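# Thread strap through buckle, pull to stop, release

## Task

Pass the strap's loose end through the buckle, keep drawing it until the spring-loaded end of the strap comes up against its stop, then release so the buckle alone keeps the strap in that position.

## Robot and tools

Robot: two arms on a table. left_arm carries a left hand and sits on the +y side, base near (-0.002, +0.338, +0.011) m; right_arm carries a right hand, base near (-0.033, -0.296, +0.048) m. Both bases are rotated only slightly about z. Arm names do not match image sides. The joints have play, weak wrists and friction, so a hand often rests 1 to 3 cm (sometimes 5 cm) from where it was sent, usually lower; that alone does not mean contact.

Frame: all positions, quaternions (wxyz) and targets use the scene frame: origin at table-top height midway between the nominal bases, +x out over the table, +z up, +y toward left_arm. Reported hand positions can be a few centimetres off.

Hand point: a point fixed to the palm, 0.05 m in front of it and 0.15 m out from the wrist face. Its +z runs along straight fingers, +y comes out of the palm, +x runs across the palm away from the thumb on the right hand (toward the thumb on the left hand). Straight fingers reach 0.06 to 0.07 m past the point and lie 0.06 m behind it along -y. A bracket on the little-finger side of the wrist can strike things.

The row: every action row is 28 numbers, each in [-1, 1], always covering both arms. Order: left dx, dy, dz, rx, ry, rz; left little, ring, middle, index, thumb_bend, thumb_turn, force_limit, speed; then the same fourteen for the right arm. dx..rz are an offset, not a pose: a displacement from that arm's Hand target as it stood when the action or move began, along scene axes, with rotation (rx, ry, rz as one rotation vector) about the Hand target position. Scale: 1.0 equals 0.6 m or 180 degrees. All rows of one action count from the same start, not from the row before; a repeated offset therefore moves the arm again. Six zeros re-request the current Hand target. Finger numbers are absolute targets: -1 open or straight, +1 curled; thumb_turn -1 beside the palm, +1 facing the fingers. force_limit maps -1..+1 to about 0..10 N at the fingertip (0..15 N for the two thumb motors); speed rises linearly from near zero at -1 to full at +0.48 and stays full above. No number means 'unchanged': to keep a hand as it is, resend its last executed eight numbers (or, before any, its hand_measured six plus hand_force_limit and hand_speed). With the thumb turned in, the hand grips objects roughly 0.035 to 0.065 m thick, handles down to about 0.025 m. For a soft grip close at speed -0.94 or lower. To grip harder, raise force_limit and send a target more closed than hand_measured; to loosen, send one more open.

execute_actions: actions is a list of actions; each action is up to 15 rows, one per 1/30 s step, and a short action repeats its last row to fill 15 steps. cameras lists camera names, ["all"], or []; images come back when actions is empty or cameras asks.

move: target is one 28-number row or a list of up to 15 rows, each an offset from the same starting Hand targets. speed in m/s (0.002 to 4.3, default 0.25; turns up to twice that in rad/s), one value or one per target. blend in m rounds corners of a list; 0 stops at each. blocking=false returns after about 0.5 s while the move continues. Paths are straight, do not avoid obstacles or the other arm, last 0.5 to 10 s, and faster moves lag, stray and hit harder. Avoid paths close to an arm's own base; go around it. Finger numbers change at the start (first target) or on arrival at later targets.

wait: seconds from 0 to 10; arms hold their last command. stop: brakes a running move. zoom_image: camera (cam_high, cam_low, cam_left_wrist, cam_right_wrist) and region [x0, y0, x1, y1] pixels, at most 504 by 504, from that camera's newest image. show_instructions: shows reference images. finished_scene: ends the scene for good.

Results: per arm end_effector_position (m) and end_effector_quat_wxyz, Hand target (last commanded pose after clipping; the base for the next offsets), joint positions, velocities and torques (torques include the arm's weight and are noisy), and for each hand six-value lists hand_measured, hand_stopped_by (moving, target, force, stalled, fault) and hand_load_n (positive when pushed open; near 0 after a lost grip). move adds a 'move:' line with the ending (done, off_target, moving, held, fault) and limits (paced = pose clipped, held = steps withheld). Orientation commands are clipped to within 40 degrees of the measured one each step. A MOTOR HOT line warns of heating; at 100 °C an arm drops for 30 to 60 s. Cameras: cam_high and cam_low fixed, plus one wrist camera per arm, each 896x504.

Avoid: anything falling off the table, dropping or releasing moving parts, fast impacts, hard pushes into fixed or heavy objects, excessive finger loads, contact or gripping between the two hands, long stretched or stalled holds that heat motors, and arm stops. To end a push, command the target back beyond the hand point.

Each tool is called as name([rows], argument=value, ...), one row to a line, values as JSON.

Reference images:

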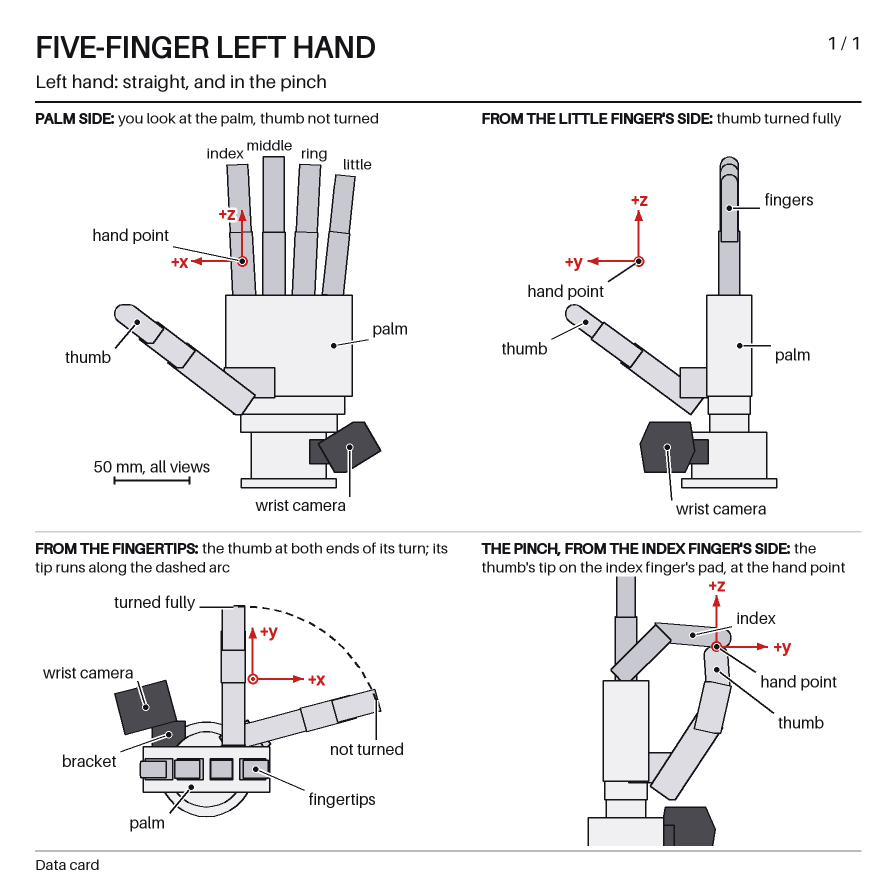

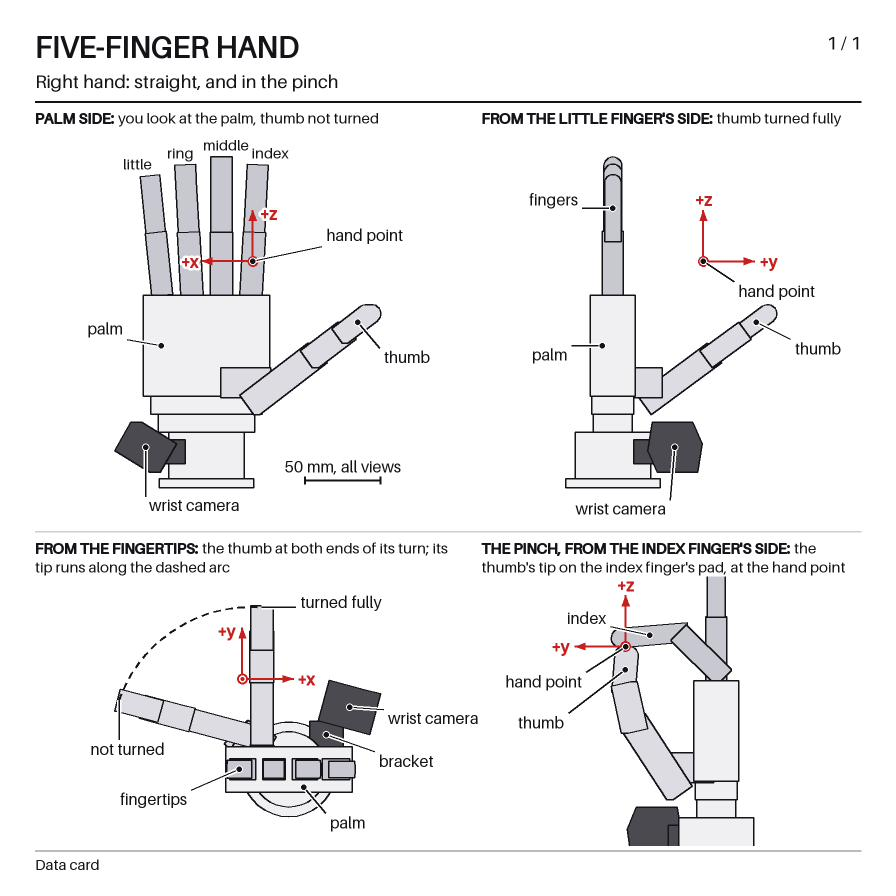

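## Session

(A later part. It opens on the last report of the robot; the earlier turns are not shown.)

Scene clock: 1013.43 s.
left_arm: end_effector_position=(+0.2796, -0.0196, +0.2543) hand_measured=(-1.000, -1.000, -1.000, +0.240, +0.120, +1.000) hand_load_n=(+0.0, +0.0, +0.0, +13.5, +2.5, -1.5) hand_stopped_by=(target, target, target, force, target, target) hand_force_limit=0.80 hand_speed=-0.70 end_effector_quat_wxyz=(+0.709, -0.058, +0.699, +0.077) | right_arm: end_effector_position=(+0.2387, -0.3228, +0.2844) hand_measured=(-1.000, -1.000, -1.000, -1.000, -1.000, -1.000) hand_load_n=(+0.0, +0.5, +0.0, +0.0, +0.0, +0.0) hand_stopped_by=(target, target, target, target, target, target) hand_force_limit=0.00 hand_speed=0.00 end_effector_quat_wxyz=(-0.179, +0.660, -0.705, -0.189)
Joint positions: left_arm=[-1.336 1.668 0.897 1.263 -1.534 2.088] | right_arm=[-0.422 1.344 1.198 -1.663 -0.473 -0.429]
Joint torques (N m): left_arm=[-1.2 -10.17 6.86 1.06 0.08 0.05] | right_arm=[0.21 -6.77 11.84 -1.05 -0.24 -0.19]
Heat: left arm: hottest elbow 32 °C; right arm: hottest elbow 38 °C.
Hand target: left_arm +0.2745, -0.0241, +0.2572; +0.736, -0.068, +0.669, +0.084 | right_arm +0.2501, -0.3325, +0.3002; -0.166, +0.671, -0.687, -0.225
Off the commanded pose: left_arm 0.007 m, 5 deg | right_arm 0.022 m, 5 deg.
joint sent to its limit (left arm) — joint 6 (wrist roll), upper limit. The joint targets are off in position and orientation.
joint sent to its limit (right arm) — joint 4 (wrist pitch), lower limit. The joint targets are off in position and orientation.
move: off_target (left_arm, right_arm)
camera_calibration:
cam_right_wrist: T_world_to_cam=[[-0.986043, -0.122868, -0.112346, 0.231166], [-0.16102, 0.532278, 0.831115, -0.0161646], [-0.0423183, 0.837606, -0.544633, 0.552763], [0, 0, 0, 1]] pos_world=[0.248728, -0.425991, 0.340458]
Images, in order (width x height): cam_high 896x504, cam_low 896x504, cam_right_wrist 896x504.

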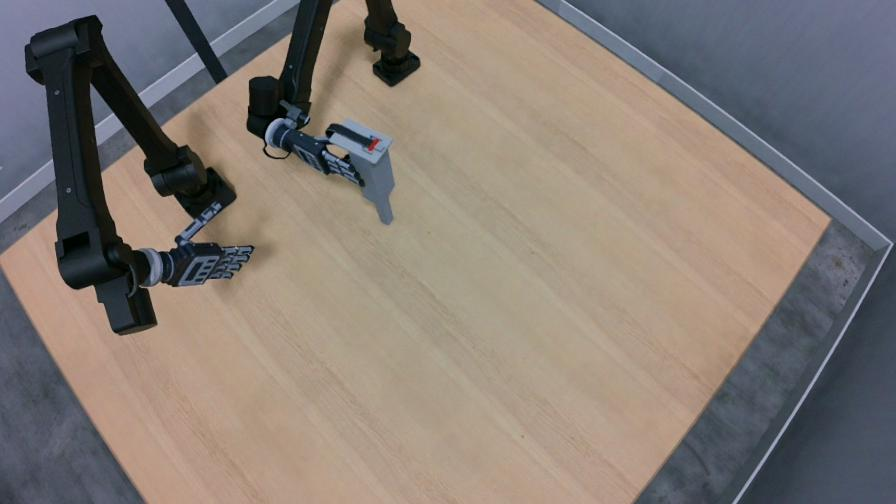

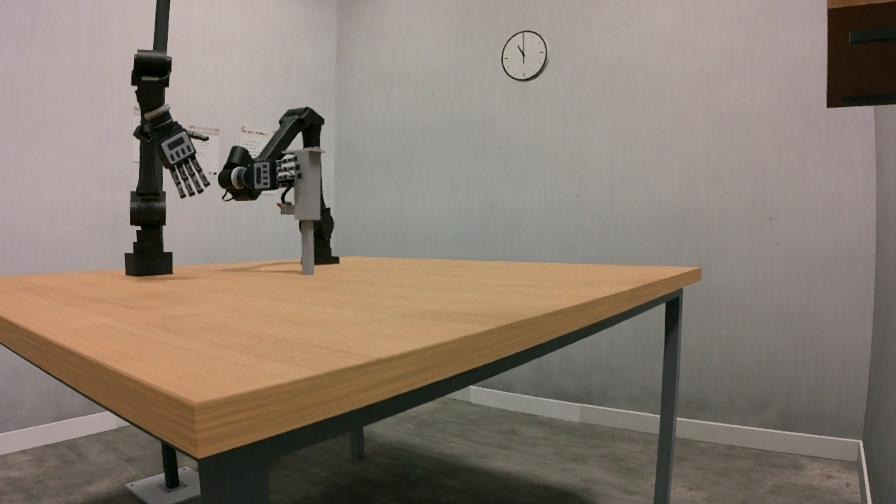

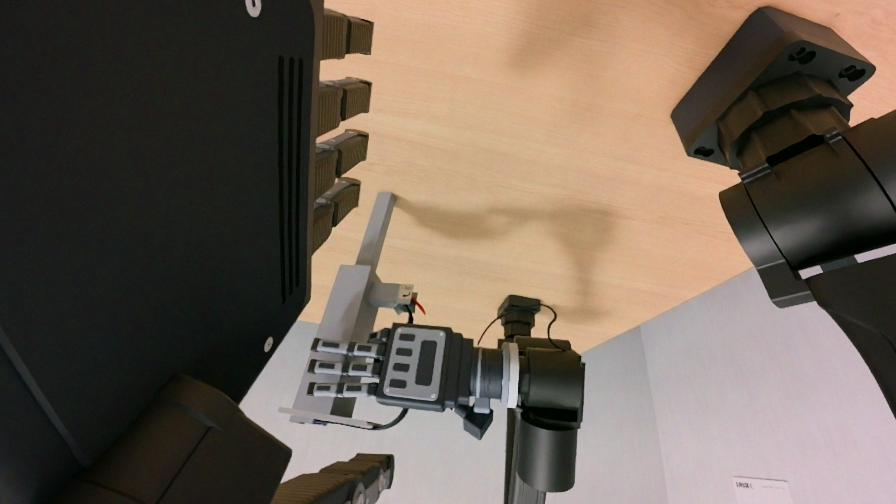

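move([
  [0.004,-0.002,0.03,0,0,0,-1,-1,-1,0.6,0.12,1,0.8,-0.7,-0.16,0.25,-0.16,0.2519,-0.0483,-0.0641,0.9,0.9,0.9,-1,-1,1,0,0],
], cameras=["all"], speed=0.08)

zoom_image(camera="cam_low", region=[270, 175, 310, 220])

Scene clock: 1068.90 s.
left_arm: end_effector_position=(+0.2796, -0.0193, +0.2558) hand_measured=(-1.000, -1.000, -1.000, +0.240, +0.120, +1.000) hand_load_n=(+0.0, +0.0, +0.0, +14.0, +2.5, -1.5) hand_stopped_by=(target, target, target, force, target, target) hand_force_limit=0.80 hand_speed=-0.70 end_effector_quat_wxyz=(+0.708, -0.050, +0.699, +0.084) | right_arm: end_effector_position=(+0.1549, -0.1854, +0.2073) hand_measured=(+0.900, +0.900, +0.900, -1.000, -1.000, +1.000) hand_load_n=(+0.0, +0.0, +0.0, +0.0, +0.0, +0.0) hand_stopped_by=(target, target, target, target, target, target) hand_force_limit=0.00 hand_speed=0.00 end_effector_quat_wxyz=(+0.478, -0.498, +0.601, +0.404)
Joint positions: left_arm=[-1.336 1.663 0.897 1.239 -1.534 2.088] | right_arm=[-0.397 1.439 0.566 -1.505 -1.251 -0.823]
Joint torques (N m): left_arm=[-0.85 -12.16 8.68 0.17 0.22 0.04] | right_arm=[2.26 -4.6 3.69 -0.44 -1.06 -0.16]
Heat: left arm: hottest elbow 30 °C; right arm: hottest elbow 37 °C.
Hand target: left_arm +0.2769, -0.0253, +0.2752; +0.736, -0.068, +0.669, +0.084 | right_arm +0.1541, -0.1825, +0.2042; +0.483, -0.499, +0.595, +0.404
Off the commanded pose: left_arm 0.020 m, 5 deg | right_arm 0.004 m, 1 deg.
joint sent to its limit (left arm) — joint 6 (wrist roll), upper limit. The joint targets are off in position and orientation.
move: off_target (left_arm)
camera_calibration:
cam_left_wrist: T_world_to_cam=[[0.19907, -0.918064, -0.342826, 0.0185669], [-0.503633, 0.204254, -0.839425, 0.364853], [0.84067, 0.339763, -0.421706, -0.00625717], [0, 0, 0, 1]] pos_world=[0.185316, -0.0553514, 0.309994]
cam_right_wrist: T_world_to_cam=[[-0.962993, 0.157496, -0.218724, 0.227158], [-0.249325, -0.212279, 0.944868, -0.186604], [0.102382, 0.964434, 0.24369, 0.229785], [0, 0, 0, 1]] pos_world=[0.148701, -0.297001, 0.170004]

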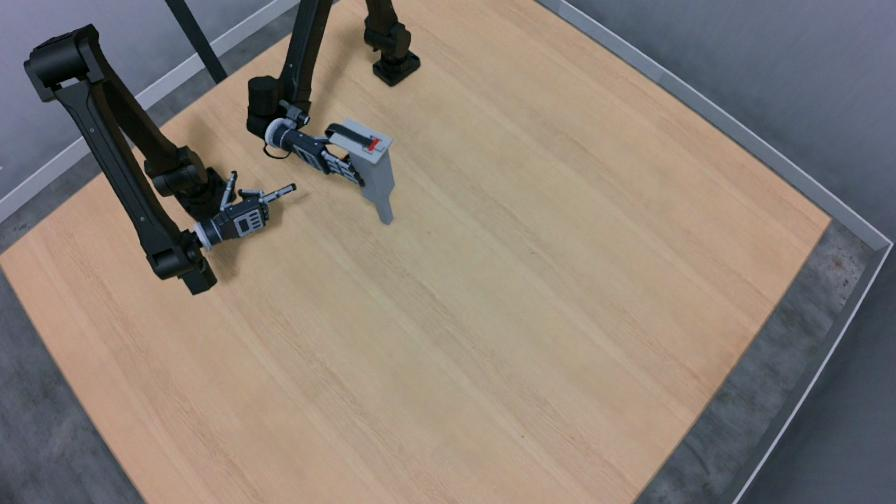

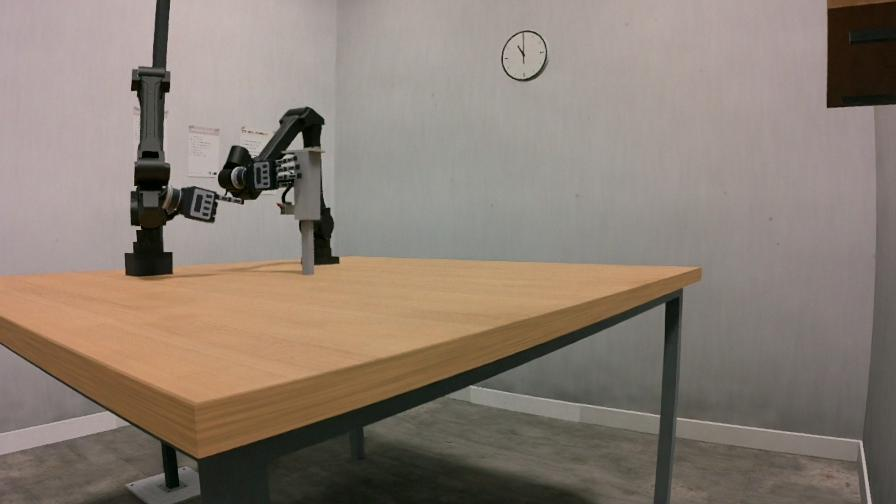

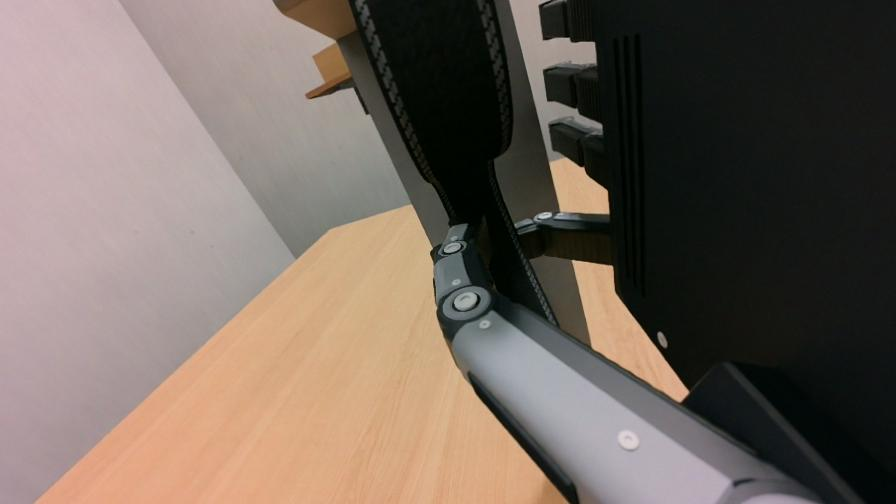

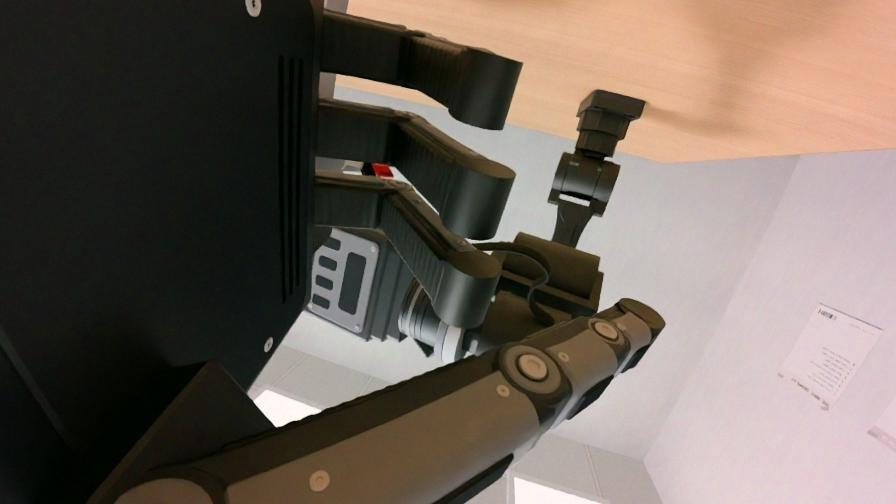

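Scaled by 11.200.

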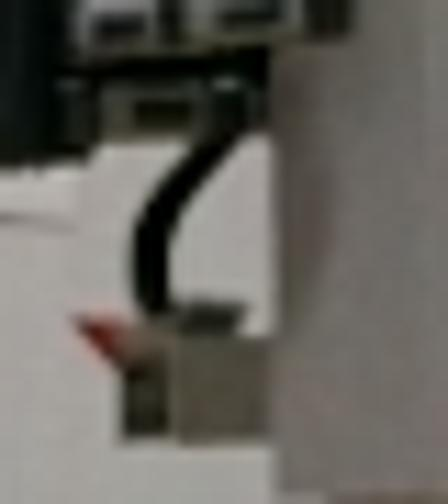

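zoom_image(camera="cam_low", region=[210, 160, 320, 230])

zoom_image(camera="cam_high", region=[260, 110, 400, 220])

zoom_image(camera="cam_right_wrist", region=[310, 120, 470, 240])

Scaled by 4.582.

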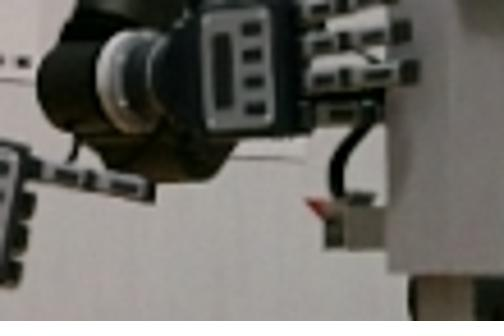

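Scaled by 3.600.

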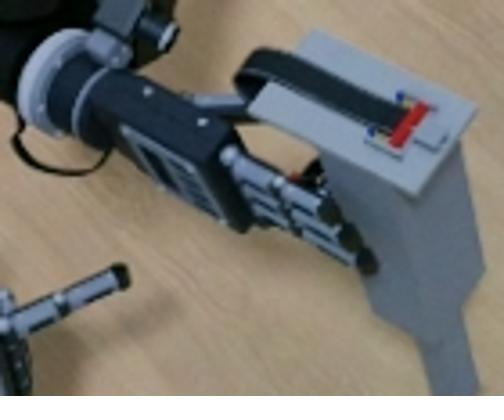

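Scaled by 3.150.

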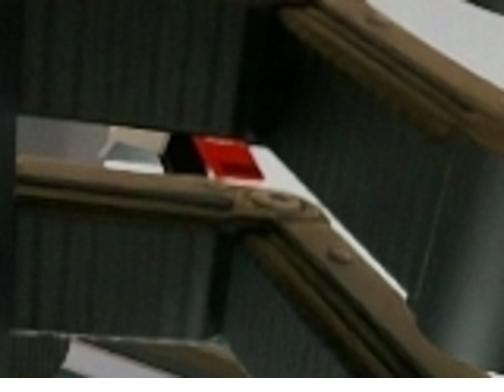

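move([
  [0,0,0,0,0,0,-1,-1,-1,0.6,0.12,1,0.8,-0.7,0.005,0.10,-0.015,0,0,0,0.9,0.9,0.9,-1,-1,1,0,0],
], cameras=["cam_high","cam_low","cam_right_wrist"], speed=0.08)

zoom_image(camera="cam_low", region=[230, 160, 320, 230])

zoom_image(camera="cam_high", region=[290, 120, 380, 210])

Scene clock: 1094.53 s.
left_arm: end_effector_position=(+0.2796, -0.0193, +0.2558) hand_measured=(-1.000, -1.000, -1.000, +0.240, +0.120, +1.000) hand_load_n=(+0.0, +0.0, +0.0, +13.5, +2.0, -1.0) hand_stopped_by=(target, target, target, force, target, target) hand_force_limit=0.80 hand_speed=-0.70 end_effector_quat_wxyz=(+0.708, -0.050, +0.699, +0.084) | right_arm: end_effector_position=(+0.1578, -0.1227, +0.1950) hand_measured=(+0.900, +0.900, +0.900, -1.000, -1.000, +1.000) hand_load_n=(+0.0, +0.0, +0.0, +0.0, +0.0, -0.5) hand_stopped_by=(target, target, target, target, target, target) hand_force_limit=0.00 hand_speed=0.00 end_effector_quat_wxyz=(+0.480, -0.500, +0.593, +0.409)
Joint positions: left_arm=[-1.336 1.663 0.897 1.239 -1.534 2.088] | right_arm=[-0.121 1.202 0.385 -0.623 -1.363 0.14]
Joint torques (N m): left_arm=[-0.79 -12.04 8.66 0.17 0.22 0.04] | right_arm=[1.32 -5.01 4.93 0.81 -0.7 0.2]
Heat: left arm: hottest elbow 30 °C; right arm: hottest elbow 34 °C.
Hand target: left_arm +0.2769, -0.0253, +0.2752; +0.736, -0.068, +0.669, +0.084 | right_arm +0.1571, -0.1225, +0.1952; +0.483, -0.499, +0.595, +0.404
Off the commanded pose: left_arm 0.020 m, 5 deg | right_arm 0.001 m, 1 deg.
joint sent to its limit (left arm) — joint 6 (wrist roll), upper limit. The joint targets are off in position and orientation.
move: off_target (left_arm)
camera_calibration:
cam_right_wrist: T_world_to_cam=[[-0.963779, 0.146324, -0.222976, 0.217082], [-0.252136, -0.227391, 0.940596, -0.161584], [0.0869288, 0.962748, 0.256048, 0.17189], [0, 0, 0, 1]] pos_world=[0.153536, -0.233993, 0.156378]
Images, in order (width x height): cam_high 896x504, cam_low 896x504, cam_right_wrist 896x504.

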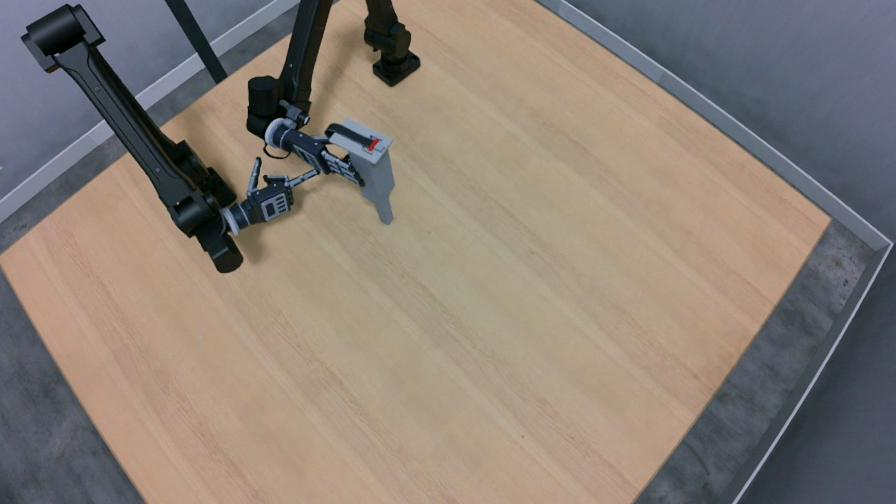

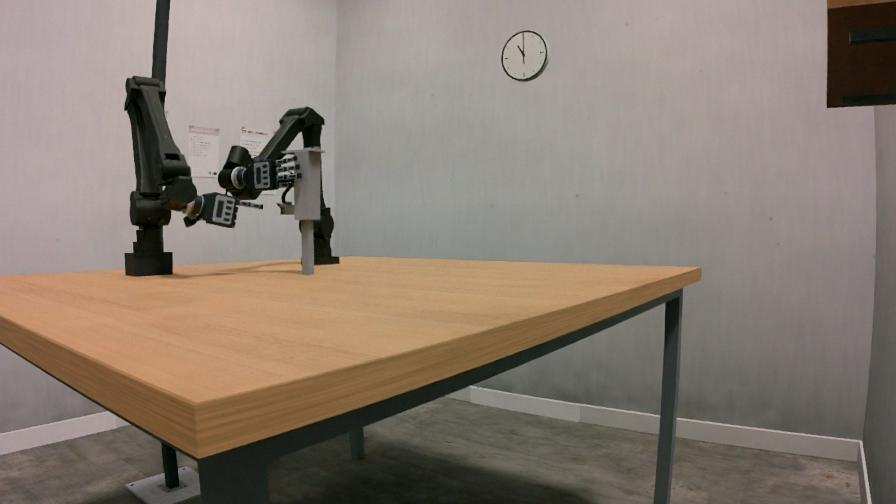

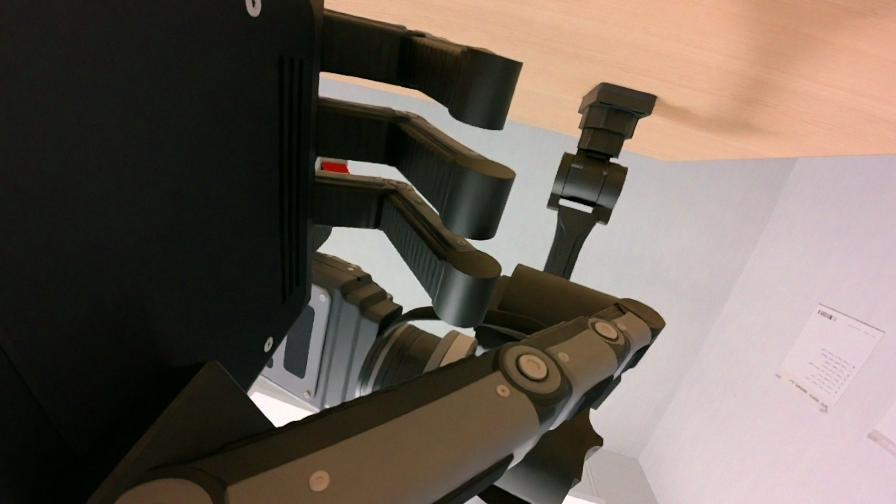

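Scaled by 5.600.

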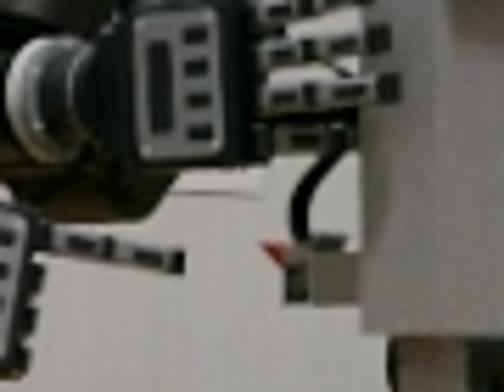

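Scaled by 5.600.

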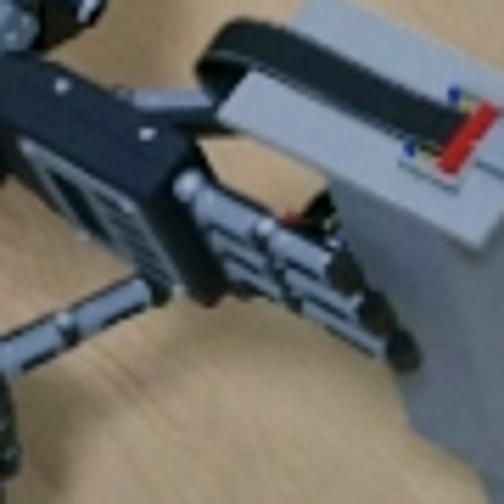

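move([
  [0,0,0,0,0,0,-1,-1,-1,0.6,0.12,1,0.8,-0.7,0.0,0.08,0.006,0,0,0,0.9,0.9,0.9,-1,-1,1,0,0],
], cameras=["cam_high","cam_low","cam_right_wrist"], speed=0.06)

zoom_image(camera="cam_low", region=[250, 170, 320, 220])

zoom_image(camera="cam_high", region=[290, 120, 380, 210])

Scene clock: 1104.37 s.
left_arm: end_effector_position=(+0.2796, -0.0193, +0.2558) hand_measured=(-1.000, -1.000, -1.000, +0.240, +0.120, +1.000) hand_load_n=(+0.0, +0.0, +0.0, +14.0, +2.5, -1.0) hand_stopped_by=(target, target, target, force, target, target) hand_force_limit=0.80 hand_speed=-0.70 end_effector_quat_wxyz=(+0.708, -0.050, +0.699, +0.084) | right_arm: end_effector_position=(+0.1604, -0.0768, +0.1974) hand_measured=(+0.900, +0.900, +0.900, -1.000, -1.000, +1.000) hand_load_n=(+0.0, +0.0, +0.0, +0.0, +0.0, -0.5) hand_stopped_by=(target, target, target, target, target, target) hand_force_limit=0.00 hand_speed=0.00 end_effector_quat_wxyz=(+0.481, -0.500, +0.598, +0.403)
Joint positions: left_arm=[-1.336 1.663 0.897 1.239 -1.534 2.088] | right_arm=[0.087 1.11 0.249 0.135 -1.243 0.873]
Joint torques (N m): left_arm=[-0.97 -12.1 8.69 0.14 0.22 0.05] | right_arm=[2.26 -3.84 5.31 1.76 -0.4 0.2]
Heat: left arm: hottest elbow 30 °C; right arm: hottest elbow 34 °C.
Hand target: left_arm +0.2769, -0.0253, +0.2752; +0.736, -0.068, +0.669, +0.084 | right_arm +0.1571, -0.0745, +0.1988; +0.483, -0.499, +0.595, +0.404
Off the commanded pose: left_arm 0.020 m, 5 deg | right_arm 0.004 m, 0 deg.
joint sent to its limit (left arm) — joint 6 (wrist roll), upper limit. The joint targets are off in position and orientation.
move: off_target (left_arm)
camera_calibration:
cam_right_wrist: T_world_to_cam=[[-0.961432, 0.155507, -0.226863, 0.214492], [-0.257126, -0.215324, 0.942084, -0.151272], [0.0976515, 0.964082, 0.247004, 0.127034], [0, 0, 0, 1]] pos_world=[0.154918, -0.188399, 0.159793]
Images, in order (width x height): cam_high 896x504, cam_low 896x504, cam_right_wrist 896x504.

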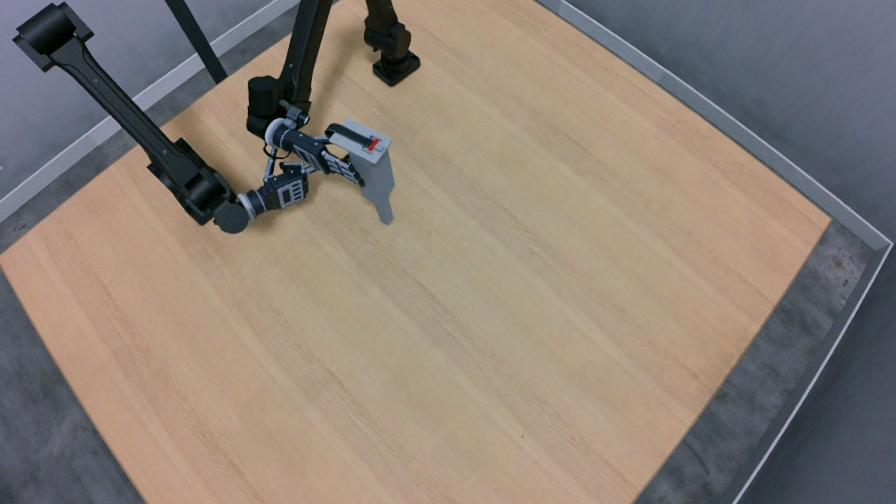

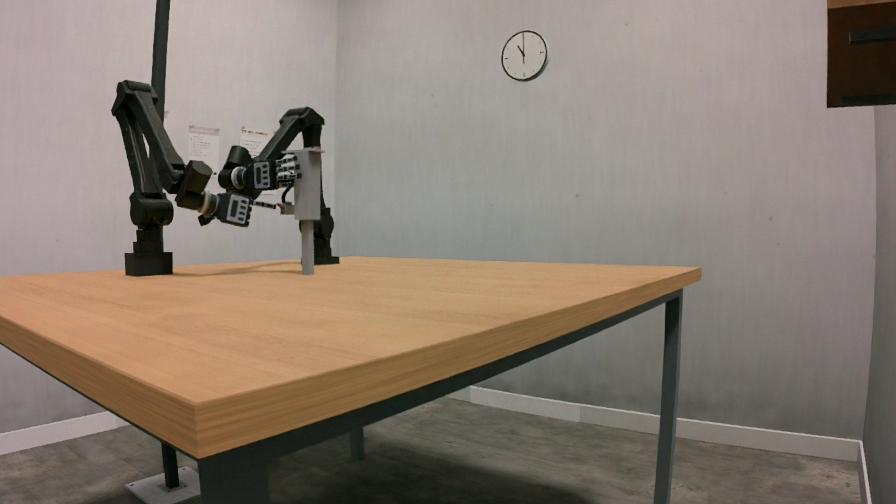

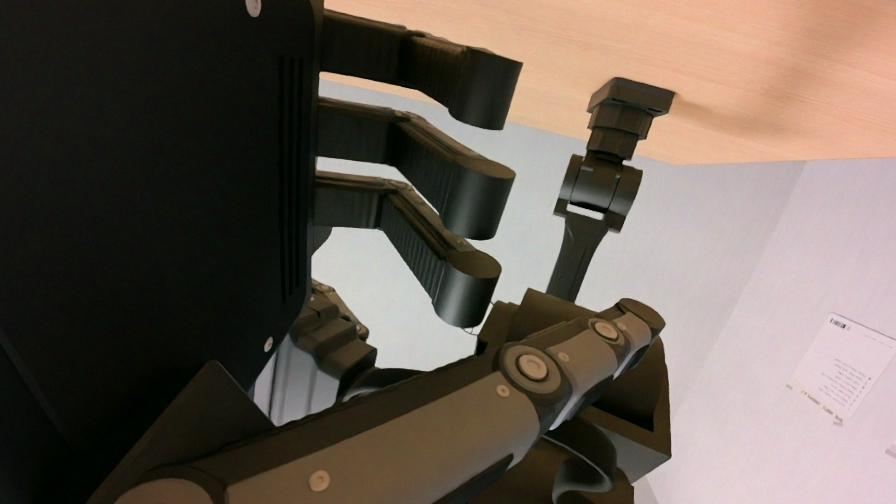

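Scaled by 7.200.

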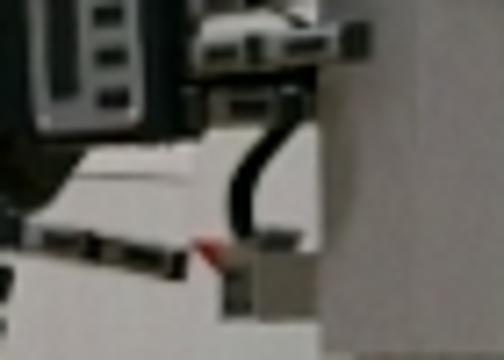

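Scaled by 5.600.

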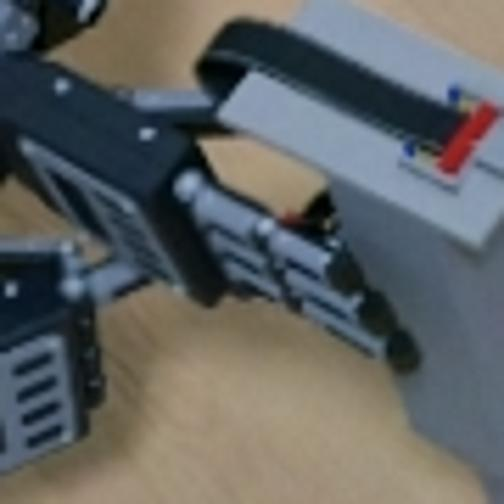

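move([
  [0,0,0,0,0,0,-1,-1,-1,0.6,0.12,1,0.8,-0.7,0.03,0.0,0.003,0,0,0,0.9,0.9,0.9,-1,-1,1,0,0],
], cameras=["cam_high","cam_low","cam_right_wrist"], speed=0.04)

zoom_image(camera="cam_low", region=[265, 180, 305, 220])

zoom_image(camera="cam_high", region=[320, 130, 370, 180])

Scene clock: 1111.03 s.
left_arm: end_effector_position=(+0.2796, -0.0193, +0.2558) hand_measured=(-1.000, -1.000, -1.000, +0.240, +0.120, +1.000) hand_load_n=(+0.0, +0.5, +0.0, +13.5, +2.0, -1.0) hand_stopped_by=(target, target, target, force, target, target) hand_force_limit=0.80 hand_speed=-0.70 end_effector_quat_wxyz=(+0.708, -0.050, +0.699, +0.084) | right_arm: end_effector_position=(+0.1616, -0.0768, +0.1901) hand_measured=(+0.900, +0.900, +0.900, -1.000, -1.000, +1.000) hand_load_n=(+0.0, +0.0, +0.0, +0.0, +0.0, +0.0) hand_stopped_by=(target, target, target, target, target, target) hand_force_limit=0.00 hand_speed=0.00 end_effector_quat_wxyz=(+0.470, -0.494, +0.606, +0.410)
Joint positions: left_arm=[-1.336 1.663 0.897 1.239 -1.534 2.088] | right_arm=[0.087 1.151 0.249 0.144 -1.243 0.873]
Joint torques (N m): left_arm=[-0.91 -12.04 8.69 0.17 0.22 0.04] | right_arm=[1.67 -2.61 8.29 1.72 -0.65 0.12]
Heat: left arm: hottest elbow 30 °C; right arm: hottest elbow 33 °C.
Hand target: left_arm +0.2769, -0.0253, +0.2752; +0.736, -0.068, +0.669, +0.084 | right_arm +0.1751, -0.0745, +0.2006; +0.483, -0.499, +0.595, +0.404
Off the commanded pose: left_arm 0.020 m, 5 deg | right_arm 0.017 m, 2 deg.
joint sent to its limit (left arm) — joint 6 (wrist roll), upper limit. The joint targets are off in position and orientation.
move: off_target (left_arm, right_arm)
camera_calibration:
cam_right_wrist: T_world_to_cam=[[-0.96823, 0.154989, -0.196239, 0.209162], [-0.226729, -0.213106, 0.950358, -0.150364], [0.105475, 0.964658, 0.241476, 0.128482], [0, 0, 0, 1]] pos_world=[0.154873, -0.188402, 0.15292]
Images, in order (width x height): cam_high 896x504, cam_low 896x504, cam_right_wrist 896x504.

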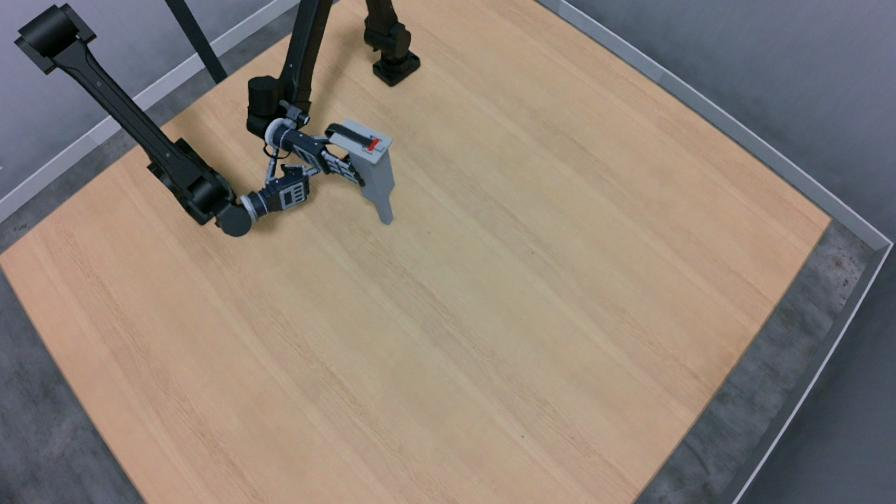

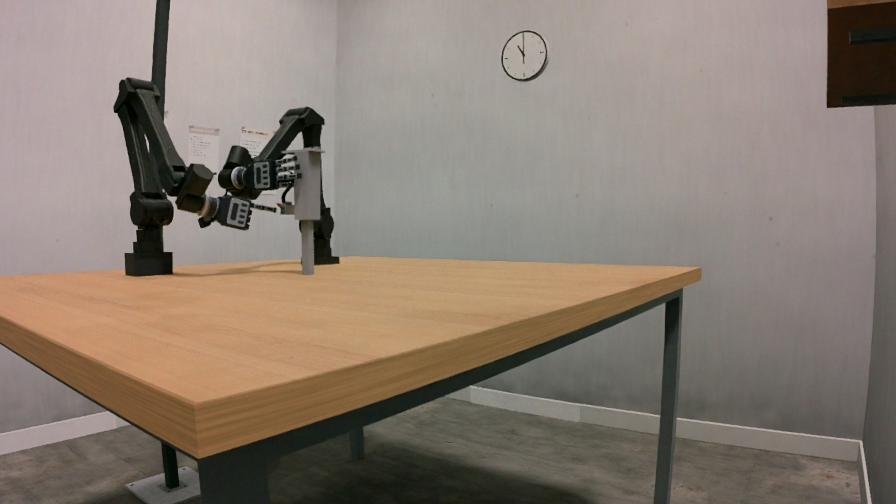

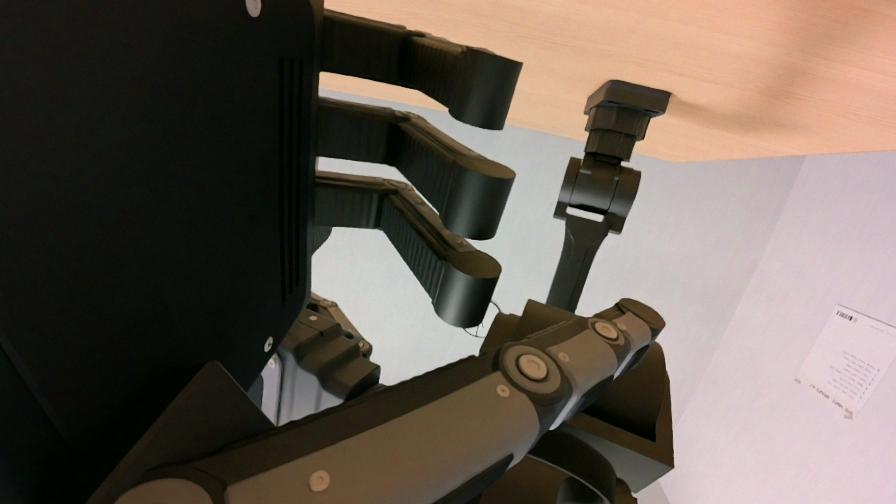

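Scaled by 12.600.

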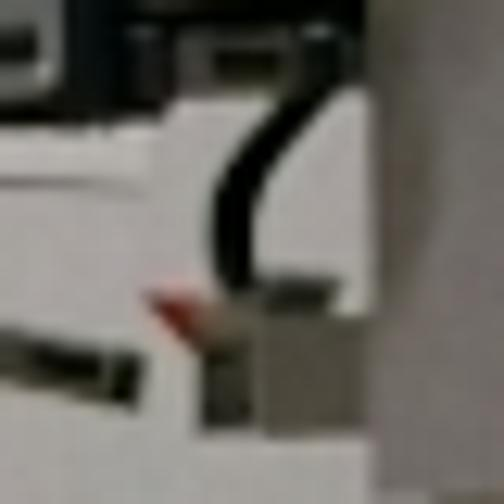

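Scaled by 10.080.

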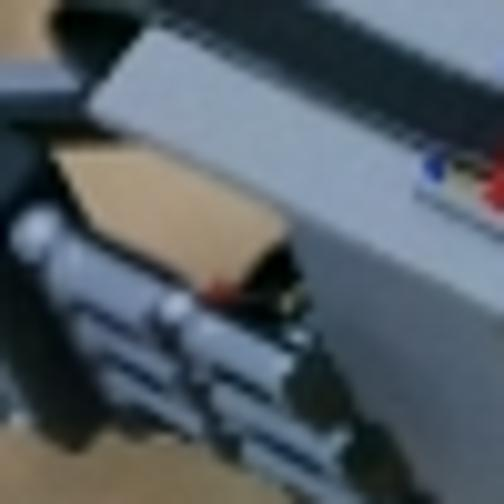

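move([
  [0,0,0,0,0,0,-1,-1,-1,0.6,0.12,1,0.8,-0.7,-0.01,0.0,0.02,0,0,0,0.9,0.9,0.9,-1,-1,1,0,0],
  [0,0,0,0,0,0,-1,-1,-1,0.6,0.12,1,0.8,-0.7,0.012,0.0,0.02,0,0,0,0.9,0.9,0.9,-1,-1,1,0,0],
], cameras=["cam_high","cam_low","cam_right_wrist"], speed=0.04)

zoom_image(camera="cam_low", region=[265, 180, 305, 220])

Scene clock: 1119.57 s.
left_arm: end_effector_position=(+0.2796, -0.0193, +0.2558) hand_measured=(-1.000, -1.000, -1.000, +0.240, +0.120, +1.000) hand_load_n=(+0.0, +0.0, +0.0, +14.0, +2.0, -1.5) hand_stopped_by=(target, target, target, force, target, target) hand_force_limit=0.80 hand_speed=-0.70 end_effector_quat_wxyz=(+0.708, -0.050, +0.699, +0.084) | right_arm: end_effector_position=(+0.1649, -0.0765, +0.1980) hand_measured=(+0.900, +0.900, +0.900, -1.000, -1.000, +1.000) hand_load_n=(+0.0, +0.0, +0.0, +0.0, +0.0, -0.5) hand_stopped_by=(target, target, target, target, target, target) hand_force_limit=0.00 hand_speed=0.00 end_effector_quat_wxyz=(+0.474, -0.495, +0.603, +0.408)
Joint positions: left_arm=[-1.336 1.663 0.897 1.239 -1.534 2.088] | right_arm=[0.087 1.126 0.263 0.121 -1.243 0.878]
Joint torques (N m): left_arm=[-0.79 -12.1 8.7 0.14 0.23 0.04] | right_arm=[1.44 -2.55 9.72 0.46 -0.74 0.09]
Heat: left arm: hottest elbow 31 °C; right arm: hottest elbow 33 °C.
Hand target: left_arm +0.2769, -0.0253, +0.2752; +0.736, -0.068, +0.669, +0.084 | right_arm +0.1823, -0.0745, +0.2126; +0.483, -0.499, +0.595, +0.404
Off the commanded pose: left_arm 0.020 m, 5 deg | right_arm 0.023 m, 1 deg.
joint sent to its limit (left arm) — joint 6 (wrist roll), upper limit. The joint targets are off in position and orientation.
move: off_target (left_arm, right_arm)
camera_calibration:
cam_right_wrist: T_world_to_cam=[[-0.965881, 0.156337, -0.206475, 0.215627], [-0.237271, -0.214612, 0.947441, -0.154837], [0.103808, 0.964106, 0.244384, 0.125669], [0, 0, 0, 1]] pos_world=[0.158487, -0.188099, 0.160509]
Images, in order (width x height): cam_high 896x504, cam_low 896x504, cam_right_wrist 896x504.

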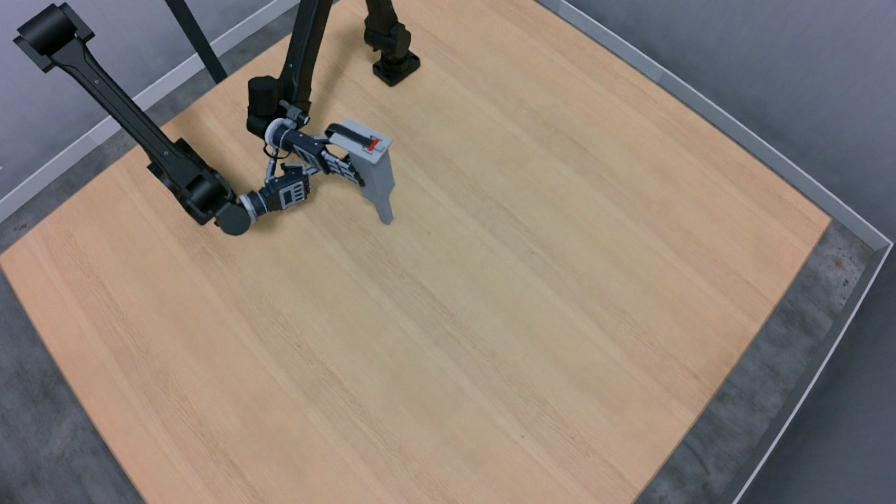

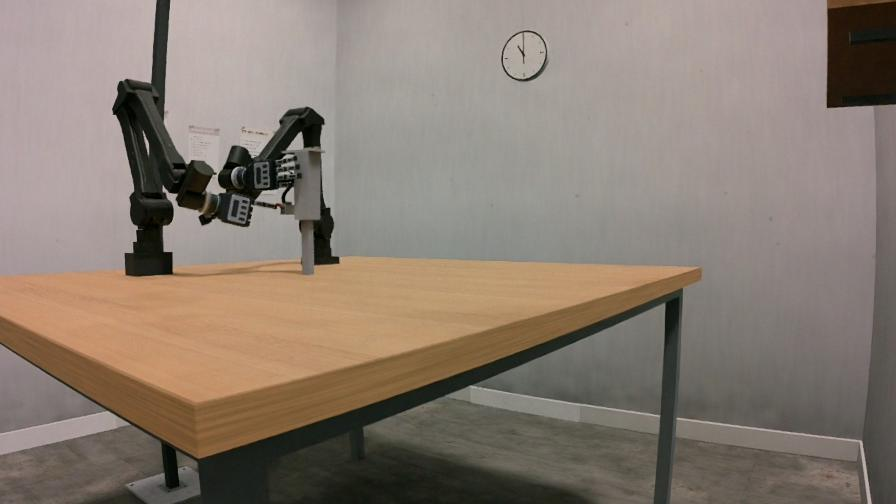

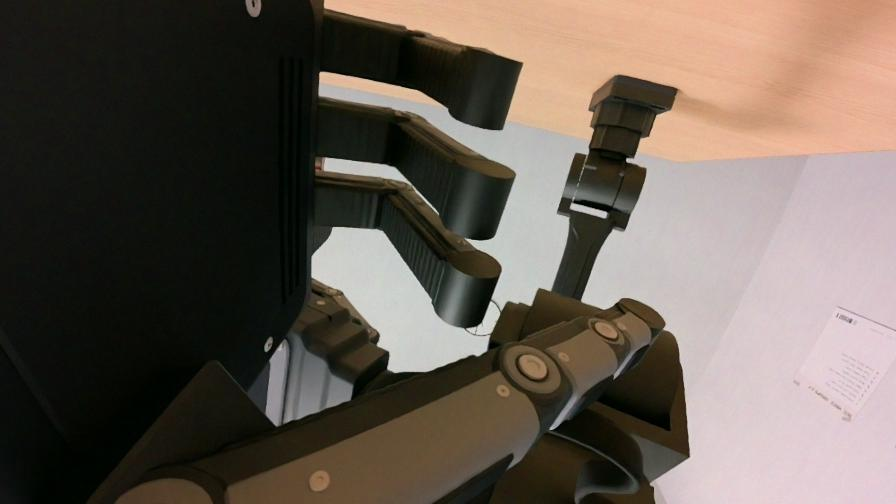

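Scaled by 12.600.

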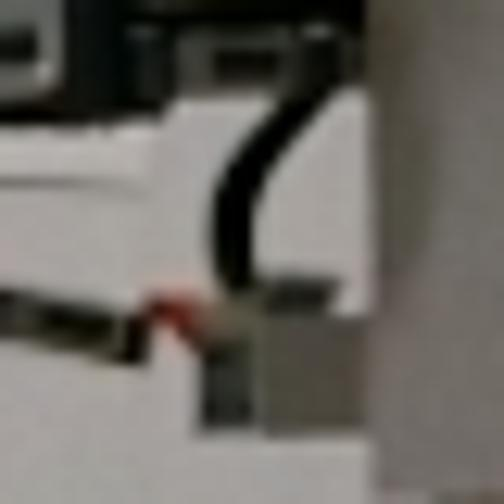

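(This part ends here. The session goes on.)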